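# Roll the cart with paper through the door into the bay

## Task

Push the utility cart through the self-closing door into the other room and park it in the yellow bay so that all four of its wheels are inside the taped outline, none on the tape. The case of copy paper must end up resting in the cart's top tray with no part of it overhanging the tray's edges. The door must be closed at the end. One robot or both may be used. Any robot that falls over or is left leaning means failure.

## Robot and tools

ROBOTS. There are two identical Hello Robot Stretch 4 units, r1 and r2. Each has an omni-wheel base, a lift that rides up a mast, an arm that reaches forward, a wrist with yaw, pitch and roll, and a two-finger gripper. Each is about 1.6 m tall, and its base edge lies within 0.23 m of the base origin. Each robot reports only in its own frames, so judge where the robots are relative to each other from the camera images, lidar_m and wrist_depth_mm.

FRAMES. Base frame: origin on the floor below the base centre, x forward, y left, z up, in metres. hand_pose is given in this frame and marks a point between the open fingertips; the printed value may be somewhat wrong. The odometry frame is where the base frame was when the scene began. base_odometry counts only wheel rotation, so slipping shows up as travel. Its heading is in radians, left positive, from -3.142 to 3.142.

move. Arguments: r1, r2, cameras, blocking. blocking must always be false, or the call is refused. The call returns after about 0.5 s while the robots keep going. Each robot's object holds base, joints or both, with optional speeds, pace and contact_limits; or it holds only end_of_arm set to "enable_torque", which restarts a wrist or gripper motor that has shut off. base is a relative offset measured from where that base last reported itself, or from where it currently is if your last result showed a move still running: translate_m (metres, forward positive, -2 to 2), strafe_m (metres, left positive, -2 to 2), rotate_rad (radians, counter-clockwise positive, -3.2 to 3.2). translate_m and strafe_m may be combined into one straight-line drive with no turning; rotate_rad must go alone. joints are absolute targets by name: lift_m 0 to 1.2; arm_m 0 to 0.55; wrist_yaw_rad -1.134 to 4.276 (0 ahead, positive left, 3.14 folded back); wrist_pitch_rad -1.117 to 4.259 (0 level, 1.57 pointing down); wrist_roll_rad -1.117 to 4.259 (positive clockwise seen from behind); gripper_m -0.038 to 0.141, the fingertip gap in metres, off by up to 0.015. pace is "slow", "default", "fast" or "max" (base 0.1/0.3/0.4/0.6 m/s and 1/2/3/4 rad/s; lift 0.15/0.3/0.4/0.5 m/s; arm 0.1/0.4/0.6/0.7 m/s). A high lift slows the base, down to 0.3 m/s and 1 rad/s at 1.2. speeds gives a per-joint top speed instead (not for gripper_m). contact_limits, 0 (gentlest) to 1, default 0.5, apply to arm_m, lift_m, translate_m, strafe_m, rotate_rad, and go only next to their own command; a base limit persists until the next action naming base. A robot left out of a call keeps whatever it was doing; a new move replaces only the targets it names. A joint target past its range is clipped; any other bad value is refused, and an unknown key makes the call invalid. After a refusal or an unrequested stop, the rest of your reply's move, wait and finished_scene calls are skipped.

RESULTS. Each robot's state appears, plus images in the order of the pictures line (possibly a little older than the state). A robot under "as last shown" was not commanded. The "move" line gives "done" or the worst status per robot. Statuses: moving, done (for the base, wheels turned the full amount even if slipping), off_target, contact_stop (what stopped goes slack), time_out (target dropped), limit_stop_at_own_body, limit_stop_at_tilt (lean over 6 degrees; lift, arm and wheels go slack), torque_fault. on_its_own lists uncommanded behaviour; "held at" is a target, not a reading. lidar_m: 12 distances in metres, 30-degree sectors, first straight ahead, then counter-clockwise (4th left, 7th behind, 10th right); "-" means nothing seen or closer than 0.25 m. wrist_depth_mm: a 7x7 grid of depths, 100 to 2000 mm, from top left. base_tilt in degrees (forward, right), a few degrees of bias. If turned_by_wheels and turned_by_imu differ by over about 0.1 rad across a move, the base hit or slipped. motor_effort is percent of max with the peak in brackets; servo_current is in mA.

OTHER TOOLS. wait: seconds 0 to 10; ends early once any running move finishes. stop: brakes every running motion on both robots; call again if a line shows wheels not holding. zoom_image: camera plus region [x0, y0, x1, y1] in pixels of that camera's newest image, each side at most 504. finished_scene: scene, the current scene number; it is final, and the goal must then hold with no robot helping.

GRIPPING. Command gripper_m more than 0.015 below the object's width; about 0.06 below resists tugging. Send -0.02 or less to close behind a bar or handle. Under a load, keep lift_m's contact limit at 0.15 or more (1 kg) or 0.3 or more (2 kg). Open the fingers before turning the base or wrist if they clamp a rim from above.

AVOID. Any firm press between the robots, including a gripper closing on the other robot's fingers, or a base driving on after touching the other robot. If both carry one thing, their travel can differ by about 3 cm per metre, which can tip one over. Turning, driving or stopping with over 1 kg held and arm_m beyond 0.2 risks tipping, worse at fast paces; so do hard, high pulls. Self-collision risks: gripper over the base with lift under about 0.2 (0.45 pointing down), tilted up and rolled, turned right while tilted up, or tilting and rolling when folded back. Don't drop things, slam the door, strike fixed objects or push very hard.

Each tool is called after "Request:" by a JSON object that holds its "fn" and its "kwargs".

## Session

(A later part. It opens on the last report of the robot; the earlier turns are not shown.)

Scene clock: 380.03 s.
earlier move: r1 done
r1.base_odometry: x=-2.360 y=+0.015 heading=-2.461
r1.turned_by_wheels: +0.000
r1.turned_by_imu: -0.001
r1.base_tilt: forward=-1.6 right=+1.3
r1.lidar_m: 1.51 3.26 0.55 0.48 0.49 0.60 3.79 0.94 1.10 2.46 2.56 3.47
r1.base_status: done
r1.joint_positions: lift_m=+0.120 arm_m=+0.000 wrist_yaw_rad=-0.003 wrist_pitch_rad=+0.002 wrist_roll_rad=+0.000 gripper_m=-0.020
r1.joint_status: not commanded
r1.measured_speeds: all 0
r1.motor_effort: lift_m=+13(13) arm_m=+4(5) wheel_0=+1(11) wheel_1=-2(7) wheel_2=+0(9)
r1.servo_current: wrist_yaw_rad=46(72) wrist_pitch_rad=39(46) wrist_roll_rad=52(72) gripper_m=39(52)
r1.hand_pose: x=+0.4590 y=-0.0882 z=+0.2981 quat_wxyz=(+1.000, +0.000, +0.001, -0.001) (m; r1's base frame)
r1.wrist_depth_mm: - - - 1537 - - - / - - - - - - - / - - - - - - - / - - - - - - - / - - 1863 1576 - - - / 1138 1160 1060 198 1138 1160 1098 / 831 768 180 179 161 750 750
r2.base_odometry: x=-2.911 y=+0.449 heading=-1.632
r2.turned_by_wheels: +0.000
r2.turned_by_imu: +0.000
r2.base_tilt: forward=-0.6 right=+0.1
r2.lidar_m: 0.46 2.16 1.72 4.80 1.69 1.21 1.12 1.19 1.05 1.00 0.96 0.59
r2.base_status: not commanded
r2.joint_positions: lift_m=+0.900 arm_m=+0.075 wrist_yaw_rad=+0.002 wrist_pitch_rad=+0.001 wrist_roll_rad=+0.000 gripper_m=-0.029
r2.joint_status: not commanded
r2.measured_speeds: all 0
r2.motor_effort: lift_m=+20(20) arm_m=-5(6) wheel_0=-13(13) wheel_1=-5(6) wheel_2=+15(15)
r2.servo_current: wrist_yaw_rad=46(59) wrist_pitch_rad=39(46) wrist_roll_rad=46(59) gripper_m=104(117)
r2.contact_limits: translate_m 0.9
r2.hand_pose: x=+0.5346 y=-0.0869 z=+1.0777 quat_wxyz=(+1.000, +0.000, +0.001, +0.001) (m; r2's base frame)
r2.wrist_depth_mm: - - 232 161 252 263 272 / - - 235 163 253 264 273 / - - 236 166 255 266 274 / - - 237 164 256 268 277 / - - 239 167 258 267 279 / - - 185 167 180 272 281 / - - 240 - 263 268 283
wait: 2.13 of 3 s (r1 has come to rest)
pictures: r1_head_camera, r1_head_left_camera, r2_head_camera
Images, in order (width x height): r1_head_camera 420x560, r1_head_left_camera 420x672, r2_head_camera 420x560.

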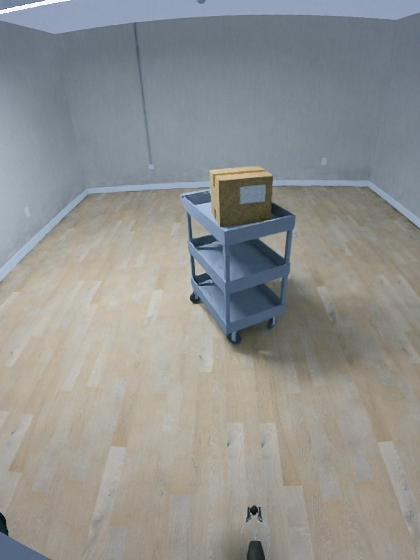

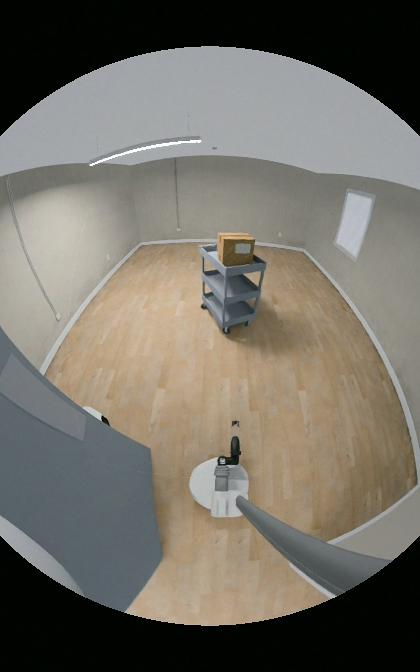

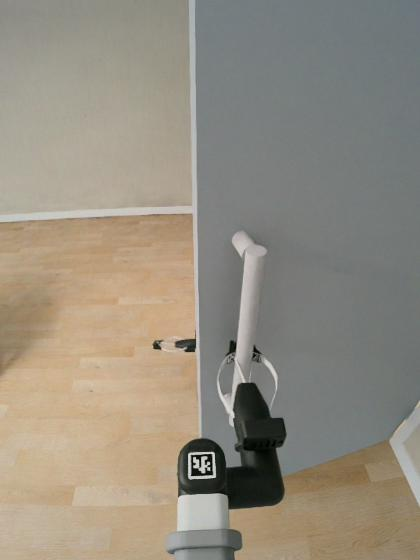

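Request:
{"fn": "move", "kwargs": {"blocking": false, "r1": {"base":{"translate_m":0.7},"joints":{"gripper_m":0.13},"pace":"max"}}}

Request:
{"fn": "wait", "kwargs": {"seconds": 4}}

Request:
{"fn": "move", "kwargs": {"blocking": false, "r1": {"base":{"translate_m":0.7,"strafe_m":0.85},"pace":"max"}}}

Request:
{"fn": "wait", "kwargs": {"seconds": 5}}

Request:
{"fn": "move", "kwargs": {"blocking": false, "r1": {"base":{"translate_m":1.3},"joints":{"wrist_roll_rad":1.571,"lift_m":0.688},"pace":"max"}}}

Request:
{"fn": "wait", "kwargs": {"seconds": 5}}

Request:
{"fn": "wait", "kwargs": {"seconds": 2}}

Request:
{"fn": "move", "kwargs": {"blocking": false, "r1": {"base":{"rotate_rad":-2.57},"joints":{"lift_m":0.688}}}}

Request:
{"fn": "wait", "kwargs": {"seconds": 5, "cameras": ["r1_head_camera","r1_head_left_camera","r1_wrist_camera"]}}

Scene clock: 406.30 s.
move: r1 moving
r1.base_odometry: x=-2.409 y=-0.025 heading=-2.461
r1.turned_by_wheels: +0.000
r1.turned_by_imu: +0.000
r1.base_tilt: forward=-1.6 right=+1.3
r1.lidar_m: 1.46 3.24 0.55 0.49 0.52 0.62 3.85 1.01 1.15 2.46 2.55 3.50
r1.base_status: translate_m moving
r1.joint_positions: lift_m=+0.120 arm_m=+0.000 wrist_yaw_rad=-0.003 wrist_pitch_rad=+0.002 wrist_roll_rad=+0.000 gripper_m=+0.005
r1.joint_status: gripper_m moving
r1.measured_speeds: translate_m=+0.242 strafe_m=+0.000 rotate_rad=-0.004 lift_m=+0.000 arm_m=+0.000 wrist_yaw_rad=+0.000 wrist_pitch_rad=+0.000 wrist_roll_rad=+0.000
r1.motor_effort: lift_m=+13(13) arm_m=+4(5) wheel_0=+9(9) wheel_1=+6(8) wheel_2=-13(14)
r1.servo_current: wrist_yaw_rad=65(78) wrist_pitch_rad=46(52) wrist_roll_rad=52(52) gripper_m=78(85)
r1.hand_pose: x=+0.4590 y=-0.0882 z=+0.2981 quat_wxyz=(+1.000, +0.000, +0.001, -0.001) (m; r1's base frame)
r1.wrist_depth_mm: - - - 1464 - - - / - - - - - - - / - - - - - - - / - - - - - - - / - - 1863 1366 - - - / 1138 1138 976 203 184 1118 1118 / 809 778 691 185 167 759 759
r2: as last shown
r2.base_tilt: forward=-0.7 right=+0.1
r2.lidar_m: 0.49 2.17 1.74 4.80 1.70 1.21 1.14 1.17 1.08 0.99 0.97 0.59
r2.motor_effort: lift_m=+20(20) arm_m=-6(6) wheel_0=-12(13) wheel_1=-5(6) wheel_2=+15(16)
r2.servo_current: wrist_yaw_rad=46(52) wrist_pitch_rad=46(46) wrist_roll_rad=52(59) gripper_m=111(111)
r2.contact_limits: translate_m 0.9
r2.wrist_depth_mm: - - 233 162 252 262 272 / - - 233 163 253 264 273 / - - 236 166 254 267 276 / - - 237 165 255 267 277 / - - 238 167 257 267 279 / - - 186 167 181 272 281 / - - 239 - 262 270 283
pictures: none

Scene clock: 408.53 s.
earlier move: r1 done
r1.base_odometry: x=-2.904 y=-0.426 heading=-2.461
r1.turned_by_wheels: +0.000
r1.turned_by_imu: +0.000
r1.base_tilt: forward=-1.6 right=+1.3
r1.lidar_m: 0.83 3.22 2.37 1.09 0.71 0.78 1.51 1.57 2.10 2.45 2.55 1.01
r1.base_status: done
r1.joint_positions: lift_m=+0.120 arm_m=+0.000 wrist_yaw_rad=-0.002 wrist_pitch_rad=+0.002 wrist_roll_rad=+0.000 gripper_m=+0.130
r1.joint_status: all done
r1.measured_speeds: all 0
r1.motor_effort: lift_m=+13(13) arm_m=+4(5) wheel_0=+1(11) wheel_1=+0(11) wheel_2=+0(16)
r1.servo_current: wrist_yaw_rad=46(78) wrist_pitch_rad=46(52) wrist_roll_rad=39(65) gripper_m=39(98)
r1.hand_pose: x=+0.4590 y=-0.0881 z=+0.2981 quat_wxyz=(+1.000, +0.000, +0.001, -0.001) (m; r1's base frame)
r1.wrist_depth_mm: - - - - - - - / - - - - - - - / - - - - - - - / - - - - - - - / - - 1160 661 750 - - / 1160 210 609 640 211 201 1098 / 820 768 788 146 768 759 788
r2.base_odometry: x=-2.911 y=+0.449 heading=-1.632
r2.turned_by_wheels: +0.000
r2.turned_by_imu: +0.000
r2.base_tilt: forward=-0.6 right=+0.1
r2.lidar_m: 0.48 1.03 1.72 4.81 1.68 1.22 1.13 1.21 1.07 1.00 0.98 0.57
r2.base_status: not commanded
r2.joint_positions: lift_m=+0.900 arm_m=+0.075 wrist_yaw_rad=+0.002 wrist_pitch_rad=+0.001 wrist_roll_rad=+0.000 gripper_m=-0.029
r2.joint_status: not commanded
r2.measured_speeds: all 0
r2.motor_effort: lift_m=+20(20) arm_m=-5(6) wheel_0=-12(13) wheel_1=-6(6) wheel_2=+15(16)
r2.servo_current: wrist_yaw_rad=59(59) wrist_pitch_rad=39(46) wrist_roll_rad=39(65) gripper_m=104(117)
r2.contact_limits: translate_m 0.9
r2.hand_pose: x=+0.5346 y=-0.0869 z=+1.0777 quat_wxyz=(+1.000, +0.000, +0.001, +0.001) (m; r2's base frame)
r2.wrist_depth_mm: - 904 233 162 252 263 273 / - - 235 163 253 264 273 / - - 236 167 254 266 274 / - - 237 165 256 267 277 / - - 238 167 258 268 278 / - - 186 167 181 270 279 / - - 239 - 262 268 282
wait: 2.23 of 4 s (r1 has come to rest)
pictures: none

Scene clock: 409.03 s.
move: r1 moving
r1.base_odometry: x=-2.905 y=-0.490 heading=-2.461
r1.turned_by_wheels: +0.000
r1.turned_by_imu: +0.000
r1.base_tilt: forward=-1.6 right=+1.3
r1.lidar_m: 0.79 3.19 2.33 1.10 0.71 0.72 1.39 1.62 2.15 2.52 2.60 0.93
r1.base_status: translate_m moving; strafe_m moving
r1.joint_positions: lift_m=+0.120 arm_m=+0.000 wrist_yaw_rad=-0.002 wrist_pitch_rad=+0.002 wrist_roll_rad=+0.000 gripper_m=+0.130
r1.joint_status: not commanded
r1.measured_speeds: translate_m=+0.159 strafe_m=+0.191 rotate_rad=-0.003 lift_m=+0.000 arm_m=+0.000 wrist_yaw_rad=+0.000 wrist_pitch_rad=+0.000 wrist_roll_rad=+0.000
r1.motor_effort: lift_m=+13(13) arm_m=+4(4) wheel_0=-7(8) wheel_1=+12(14) wheel_2=-9(10)
r1.servo_current: wrist_yaw_rad=52(72) wrist_pitch_rad=46(46) wrist_roll_rad=46(65) gripper_m=46(52)
r1.hand_pose: x=+0.4590 y=-0.0881 z=+0.2981 quat_wxyz=(+1.000, +0.000, +0.001, -0.001) (m; r1's base frame)
r1.wrist_depth_mm: - - - - - - - / - - - - - - - / - - - - - - - / - - - - - - - / - - 1808 640 - - - / 1138 211 585 615 212 200 1118 / 831 778 788 146 778 750 798
r2: as last shown
r2.base_tilt: forward=-0.6 right=+0.0
r2.lidar_m: 0.49 0.97 1.73 4.79 1.71 1.21 1.14 1.19 1.04 0.99 0.95 0.59
r2.motor_effort: lift_m=+20(20) arm_m=-5(5) wheel_0=-12(13) wheel_1=-6(6) wheel_2=+15(15)
r2.servo_current: wrist_yaw_rad=46(59) wrist_pitch_rad=39(52) wrist_roll_rad=46(52) gripper_m=111(111)
r2.contact_limits: translate_m 0.9
r2.wrist_depth_mm: - - 233 161 251 263 272 / - - 234 163 253 264 273 / - - 236 167 254 266 276 / - - 237 165 255 267 276 / - - 238 167 259 270 279 / - - 185 167 181 271 281 / - 891 239 - 262 271 283
pictures: none

Scene clock: 411.83 s.
earlier move: r1 done
r1.base_odometry: x=-2.914 y=-1.527 heading=-2.461
r1.turned_by_wheels: +0.000
r1.turned_by_imu: +0.006
r1.base_tilt: forward=-1.6 right=+1.3
r1.lidar_m: 3.63 2.00 1.48 1.40 1.49 0.97 0.93 2.60 3.10 0.83 0.80 0.85
r1.base_status: done
r1.joint_positions: lift_m=+0.120 arm_m=+0.000 wrist_yaw_rad=-0.002 wrist_pitch_rad=+0.002 wrist_roll_rad=+0.000 gripper_m=+0.130
r1.joint_status: not commanded
r1.measured_speeds: all 0
r1.motor_effort: lift_m=+13(13) arm_m=+4(4) wheel_0=-1(9) wheel_1=-1(16) wheel_2=+2(11)
r1.servo_current: wrist_yaw_rad=33(72) wrist_pitch_rad=52(52) wrist_roll_rad=52(72) gripper_m=39(52)
r1.hand_pose: x=+0.4591 y=-0.0880 z=+0.2981 quat_wxyz=(+1.000, +0.000, +0.001, -0.001) (m; r1's base frame)
r1.wrist_depth_mm: - - - - - - - / - - - - - - - / - - - - - - - / - - - - - - - / - - - - - - - / 1138 210 1138 1160 1118 202 1098 / 820 768 778 146 778 768 809
r2.base_odometry: x=-2.911 y=+0.449 heading=-1.632
r2.turned_by_wheels: +0.000
r2.turned_by_imu: +0.000
r2.base_tilt: forward=-0.6 right=+0.1
r2.lidar_m: 0.48 2.16 0.96 0.96 1.68 1.20 1.13 1.17 1.06 1.00 0.96 0.60
r2.base_status: not commanded
r2.joint_positions: lift_m=+0.900 arm_m=+0.075 wrist_yaw_rad=+0.002 wrist_pitch_rad=+0.001 wrist_roll_rad=+0.000 gripper_m=-0.029
r2.joint_status: not commanded
r2.measured_speeds: all 0
r2.motor_effort: lift_m=+20(20) arm_m=-5(6) wheel_0=-12(13) wheel_1=-5(6) wheel_2=+15(15)
r2.servo_current: wrist_yaw_rad=52(65) wrist_pitch_rad=46(52) wrist_roll_rad=52(59) gripper_m=111(117)
r2.contact_limits: translate_m 0.9
r2.hand_pose: x=+0.5346 y=-0.0869 z=+1.0777 quat_wxyz=(+1.000, +0.000, +0.001, +0.001) (m; r2's base frame)
r2.wrist_depth_mm: - - 232 162 252 263 273 / - - 235 163 253 264 273 / - - 236 167 255 265 274 / - - 237 165 255 267 276 / - - 239 167 258 268 279 / - - 185 167 180 272 282 / - - 239 - 262 268 283
wait: 2.80 of 5 s (r1 has come to rest)
pictures: none

Scene clock: 412.33 s.
move: r1 moving
r1.base_odometry: x=-2.963 y=-1.567 heading=-2.461
r1.turned_by_wheels: +0.000
r1.turned_by_imu: +0.000
r1.base_tilt: forward=-1.6 right=+1.3
r1.lidar_m: 3.56 2.01 1.48 1.40 1.49 1.02 1.02 2.66 3.17 0.80 0.78 0.84
r1.base_status: translate_m moving
r1.joint_positions: lift_m=+0.246 arm_m=+0.000 wrist_yaw_rad=-0.002 wrist_pitch_rad=+0.002 wrist_roll_rad=+0.680 gripper_m=+0.130
r1.joint_status: lift_m moving; wrist_roll_rad moving
r1.measured_speeds: translate_m=+0.245 strafe_m=+0.000 rotate_rad=+0.005 lift_m=+0.487 arm_m=+0.000 wrist_yaw_rad=+0.000 wrist_pitch_rad=+0.000 wrist_roll_rad=+1.820
r1.motor_effort: lift_m=+29(29) arm_m=+4(4) wheel_0=+9(10) wheel_1=+9(9) wheel_2=-12(14)
r1.servo_current: wrist_yaw_rad=65(65) wrist_pitch_rad=39(46) wrist_roll_rad=65(117) gripper_m=39(46)
r1.hand_pose: x=+0.4591 y=-0.0880 z=+0.4240 quat_wxyz=(+0.943, +0.333, +0.001, -0.001) (m; r1's base frame)
r1.wrist_depth_mm: - - - - - - - / - - - - - - - / - - - - - - 1499 / - - - - - 1576 1078 / - - - - 1661 1118 842 / - 211 - 1808 1160 202 699 / - - 1863 147 854 707 580
r2: as last shown
r2.lidar_m: 0.46 2.17 1.03 1.00 1.69 1.21 1.13 1.18 1.05 1.01 0.95 0.57
r2.motor_effort: lift_m=+20(20) arm_m=-5(5) wheel_0=-12(13) wheel_1=-5(6) wheel_2=+15(15)
r2.servo_current: wrist_yaw_rad=46(52) wrist_pitch_rad=46(46) wrist_roll_rad=59(59) gripper_m=104(111)
r2.contact_limits: translate_m 0.9
r2.wrist_depth_mm: - - 233 162 251 263 272 / - - 235 163 254 265 274 / - - 236 167 254 265 274 / - - 236 164 255 268 277 / - - 238 167 258 268 281 / - - 186 167 181 271 282 / - - 240 - 262 268 285
pictures: none

Scene clock: 415.57 s.
earlier move: r1 done
r1.base_odometry: x=-3.924 y=-2.345 heading=-2.461
r1.turned_by_wheels: -0.001
r1.turned_by_imu: +0.000
r1.base_tilt: forward=-1.6 right=+1.3
r1.lidar_m: 2.34 2.02 1.46 1.40 1.49 2.05 2.21 0.84 0.79 3.30 3.34 2.43
r1.base_status: done
r1.joint_positions: lift_m=+0.688 arm_m=+0.000 wrist_yaw_rad=-0.002 wrist_pitch_rad=+0.002 wrist_roll_rad=+1.569 gripper_m=+0.130
r1.joint_status: all done
r1.measured_speeds: all 0
r1.motor_effort: lift_m=+23(29) arm_m=+4(4) wheel_0=-1(11) wheel_1=-1(10) wheel_2=+0(15)
r1.servo_current: wrist_yaw_rad=52(72) wrist_pitch_rad=46(52) wrist_roll_rad=46(117) gripper_m=46(52)
r1.hand_pose: x=+0.4591 y=-0.0880 z=+0.8652 quat_wxyz=(+0.708, +0.706, +0.000, -0.001) (m; r1's base frame)
r1.wrist_depth_mm: - - - - - 1708 1229 / - - - - - 1708 1229 / - - - - - 1756 1255 / - - - - - 1808 1229 / - - - - - 1808 1255 / - 211 - - - 200 1281 / - - - 148 - 1756 1281
r2.base_odometry: x=-2.911 y=+0.449 heading=-1.632
r2.turned_by_wheels: +0.000
r2.turned_by_imu: +0.000
r2.base_tilt: forward=-0.6 right=+0.1
r2.lidar_m: 0.46 2.15 1.70 2.23 1.67 1.21 1.13 1.20 1.05 1.01 0.96 0.57
r2.base_status: not commanded
r2.joint_positions: lift_m=+0.900 arm_m=+0.075 wrist_yaw_rad=+0.002 wrist_pitch_rad=+0.001 wrist_roll_rad=+0.000 gripper_m=-0.029
r2.joint_status: not commanded
r2.measured_speeds: all 0
r2.motor_effort: lift_m=+20(20) arm_m=-5(6) wheel_0=-12(13) wheel_1=-5(6) wheel_2=+15(15)
r2.servo_current: wrist_yaw_rad=46(59) wrist_pitch_rad=39(46) wrist_roll_rad=52(65) gripper_m=104(117)
r2.contact_limits: translate_m 0.9
r2.hand_pose: x=+0.5346 y=-0.0869 z=+1.0777 quat_wxyz=(+1.000, +0.000, +0.001, +0.001) (m; r2's base frame)
r2.wrist_depth_mm: - - 232 162 251 262 271 / - - 234 163 253 265 273 / - - 236 166 254 265 274 / - - 236 165 255 267 277 / - - 238 168 257 268 279 / - - 185 167 181 272 279 / - - 240 - 262 268 283
wait: 3.23 of 5 s (r1 has come to rest)
pictures: none

Scene clock: 417.57 s.
r1.base_odometry: x=-3.924 y=-2.345 heading=-2.461
r1.turned_by_wheels: +0.000
r1.turned_by_imu: +0.000
r1.base_tilt: forward=-1.6 right=+1.3
r1.lidar_m: 2.34 2.00 1.46 1.41 1.48 2.05 2.21 0.84 0.79 3.30 3.31 2.44
r1.base_status: done
r1.joint_positions: lift_m=+0.688 arm_m=+0.000 wrist_yaw_rad=-0.002 wrist_pitch_rad=+0.002 wrist_roll_rad=+1.569 gripper_m=+0.130
r1.joint_status: all done
r1.measured_speeds: all 0
r1.motor_effort: lift_m=+23(29) arm_m=+4(4) wheel_0=-1(11) wheel_1=-1(10) wheel_2=+0(15)
r1.servo_current: wrist_yaw_rad=39(72) wrist_pitch_rad=46(52) wrist_roll_rad=65(117) gripper_m=46(52)
r1.hand_pose: x=+0.4591 y=-0.0880 z=+0.8652 quat_wxyz=(+0.708, +0.706, +0.000, -0.001) (m; r1's base frame)
r1.wrist_depth_mm: - - - - - 1708 1205 / - - - - - 1756 1205 / - - - - - 1708 1255 / - - - - - 1808 1255 / - - - - - 1808 1281 / - 211 - - - 199 1255 / - - - 149 - 1756 1255
r2.base_odometry: x=-2.911 y=+0.449 heading=-1.632
r2.turned_by_wheels: +0.000
r2.turned_by_imu: +0.000
r2.base_tilt: forward=-0.6 right=+0.1
r2.lidar_m: 0.49 2.16 1.73 2.21 1.70 1.21 1.14 1.19 1.04 1.01 0.96 0.57
r2.base_status: not commanded
r2.joint_positions: lift_m=+0.900 arm_m=+0.075 wrist_yaw_rad=+0.002 wrist_pitch_rad=+0.001 wrist_roll_rad=+0.000 gripper_m=-0.029
r2.joint_status: not commanded
r2.measured_speeds: all 0
r2.motor_effort: lift_m=+20(20) arm_m=-6(6) wheel_0=-12(13) wheel_1=-6(6) wheel_2=+15(15)
r2.servo_current: wrist_yaw_rad=39(59) wrist_pitch_rad=33(46) wrist_roll_rad=46(65) gripper_m=111(117)
r2.contact_limits: translate_m 0.9
r2.hand_pose: x=+0.5346 y=-0.0869 z=+1.0777 quat_wxyz=(+1.000, +0.000, +0.001, +0.001) (m; r2's base frame)
r2.wrist_depth_mm: - - 232 162 251 263 274 / - - 235 163 254 264 273 / - - 236 167 254 266 276 / - - 237 165 256 268 277 / - - 237 168 257 268 278 / - - 185 167 181 272 279 / - - 238 - 262 267 285
wait: 2.00 s; at rest by 0.27 s
pictures: none

Scene clock: 418.07 s.
move: r1 moving
r1.base_odometry: x=-3.924 y=-2.345 heading=-2.714
r1.turned_by_wheels: -0.252
r1.turned_by_imu: -0.253
r1.base_tilt: forward=-1.6 right=+1.3
r1.lidar_m: 2.34 2.35 1.65 1.42 1.40 1.68 2.23 2.46 0.76 0.91 3.29 2.72
r1.base_status: rotate_rad moving
r1.joint_positions: lift_m=+0.688 arm_m=+0.000 wrist_yaw_rad=-0.002 wrist_pitch_rad=+0.002 wrist_roll_rad=+1.569 gripper_m=+0.130
r1.joint_status: all done
r1.measured_speeds: translate_m=+0.000 strafe_m=-0.002 rotate_rad=-0.980 lift_m=+0.000 arm_m=+0.000 wrist_yaw_rad=+0.000 wrist_pitch_rad=+0.000 wrist_roll_rad=+0.000
r1.motor_effort: lift_m=+23(23) arm_m=+4(4) wheel_0=+7(8) wheel_1=+7(8) wheel_2=+6(8)
r1.servo_current: wrist_yaw_rad=39(65) wrist_pitch_rad=46(46) wrist_roll_rad=59(59) gripper_m=46(46)
r1.hand_pose: x=+0.4591 y=-0.0880 z=+0.8652 quat_wxyz=(+0.708, +0.706, +0.000, -0.001) (m; r1's base frame)
r1.wrist_depth_mm: - - - - - 1756 1255 / - - - - - 1756 1229 / - - - - - 1808 1229 / - - - - - 1808 1255 / - - - - - 1756 1229 / - 211 - - - 200 1281 / - - - 147 - 1808 1255
r2: as last shown
r2.lidar_m: 0.46 2.15 1.71 2.24 1.68 1.21 1.14 1.17 1.05 0.99 0.96 0.59
r2.motor_effort: lift_m=+20(20) arm_m=-5(6) wheel_0=-12(13) wheel_1=-5(6) wheel_2=+15(15)
r2.servo_current: wrist_yaw_rad=46(59) wrist_pitch_rad=46(46) wrist_roll_rad=46(59) gripper_m=104(111)
r2.contact_limits: translate_m 0.9
r2.wrist_depth_mm: - - 232 162 252 263 273 / - - 234 163 252 264 273 / - - 235 166 254 266 274 / - - 237 165 256 267 276 / - - 238 168 257 270 279 / - - 185 167 181 273 281 / - - 239 - 262 270 282
pictures: none

Scene clock: 420.13 s.
earlier move: r1 done
r1.base_odometry: x=-3.924 y=-2.345 heading=+1.252
r1.turned_by_wheels: -2.317
r1.turned_by_imu: -2.330
r1.base_tilt: forward=-1.6 right=+1.3
r1.lidar_m: 0.76 0.79 3.27 3.14 2.39 2.33 1.90 1.46 1.42 1.52 2.21 2.21
r1.base_status: done
r1.joint_positions: lift_m=+0.688 arm_m=+0.000 wrist_yaw_rad=-0.002 wrist_pitch_rad=+0.002 wrist_roll_rad=+1.569 gripper_m=+0.130
r1.joint_status: all done
r1.measured_speeds: all 0
r1.motor_effort: lift_m=+23(23) arm_m=+4(4) wheel_0=+1(9) wheel_1=+2(9) wheel_2=+1(8)
r1.servo_current: wrist_yaw_rad=52(65) wrist_pitch_rad=39(52) wrist_roll_rad=52(65) gripper_m=46(52)
r1.hand_pose: x=+0.4591 y=-0.0880 z=+0.8652 quat_wxyz=(+0.708, +0.706, +0.000, -0.001) (m; r1's base frame)
r1.wrist_depth_mm: - - - - - 1708 1205 / - - - - - 1708 1205 / - - - - - 1756 1205 / - - - - - 1756 1229 / - - - - - 1808 1255 / - 211 - - 211 199 - / - - 946 140 - - -
r2.base_odometry: x=-2.911 y=+0.449 heading=-1.632
r2.turned_by_wheels: +0.000
r2.turned_by_imu: +0.000
r2.base_tilt: forward=-0.6 right=+0.1
r2.lidar_m: 0.48 2.17 1.74 2.06 1.71 1.20 1.14 1.19 1.06 0.99 0.98 0.59
r2.base_status: not commanded
r2.joint_positions: lift_m=+0.900 arm_m=+0.075 wrist_yaw_rad=+0.002 wrist_pitch_rad=+0.001 wrist_roll_rad=+0.000 gripper_m=-0.029
r2.joint_status: not commanded
r2.measured_speeds: all 0
r2.motor_effort: lift_m=+20(20) arm_m=-5(6) wheel_0=-12(13) wheel_1=-5(6) wheel_2=+15(15)
r2.servo_current: wrist_yaw_rad=46(59) wrist_pitch_rad=39(46) wrist_roll_rad=52(59) gripper_m=111(117)
r2.contact_limits: translate_m 0.9
r2.hand_pose: x=+0.5346 y=-0.0869 z=+1.0777 quat_wxyz=(+1.000, +0.000, +0.001, +0.001) (m; r2's base frame)
r2.wrist_depth_mm: - - 233 162 251 263 273 / - - 235 163 253 265 273 / - - 235 166 255 266 276 / - - 236 165 256 270 277 / - - 239 167 257 270 279 / - - 185 167 181 273 281 / - - 239 - 262 270 285
wait: 2.07 of 5 s (r1 has come to rest)
pictures: r1_head_camera, r1_head_left_camera, r1_wrist_camera
Images, in order (width x height): r1_head_camera 420x560, r1_head_left_camera 420x672, r1_wrist_camera 616x392.

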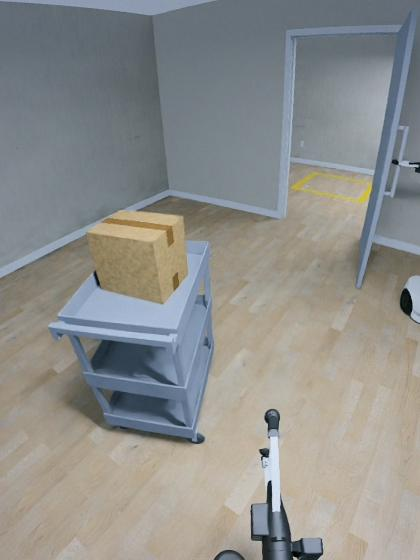

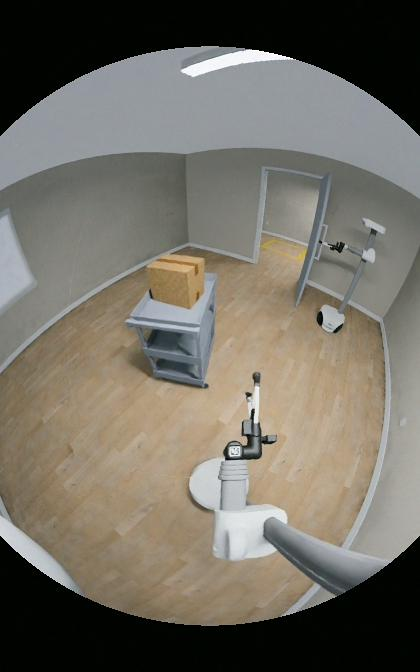

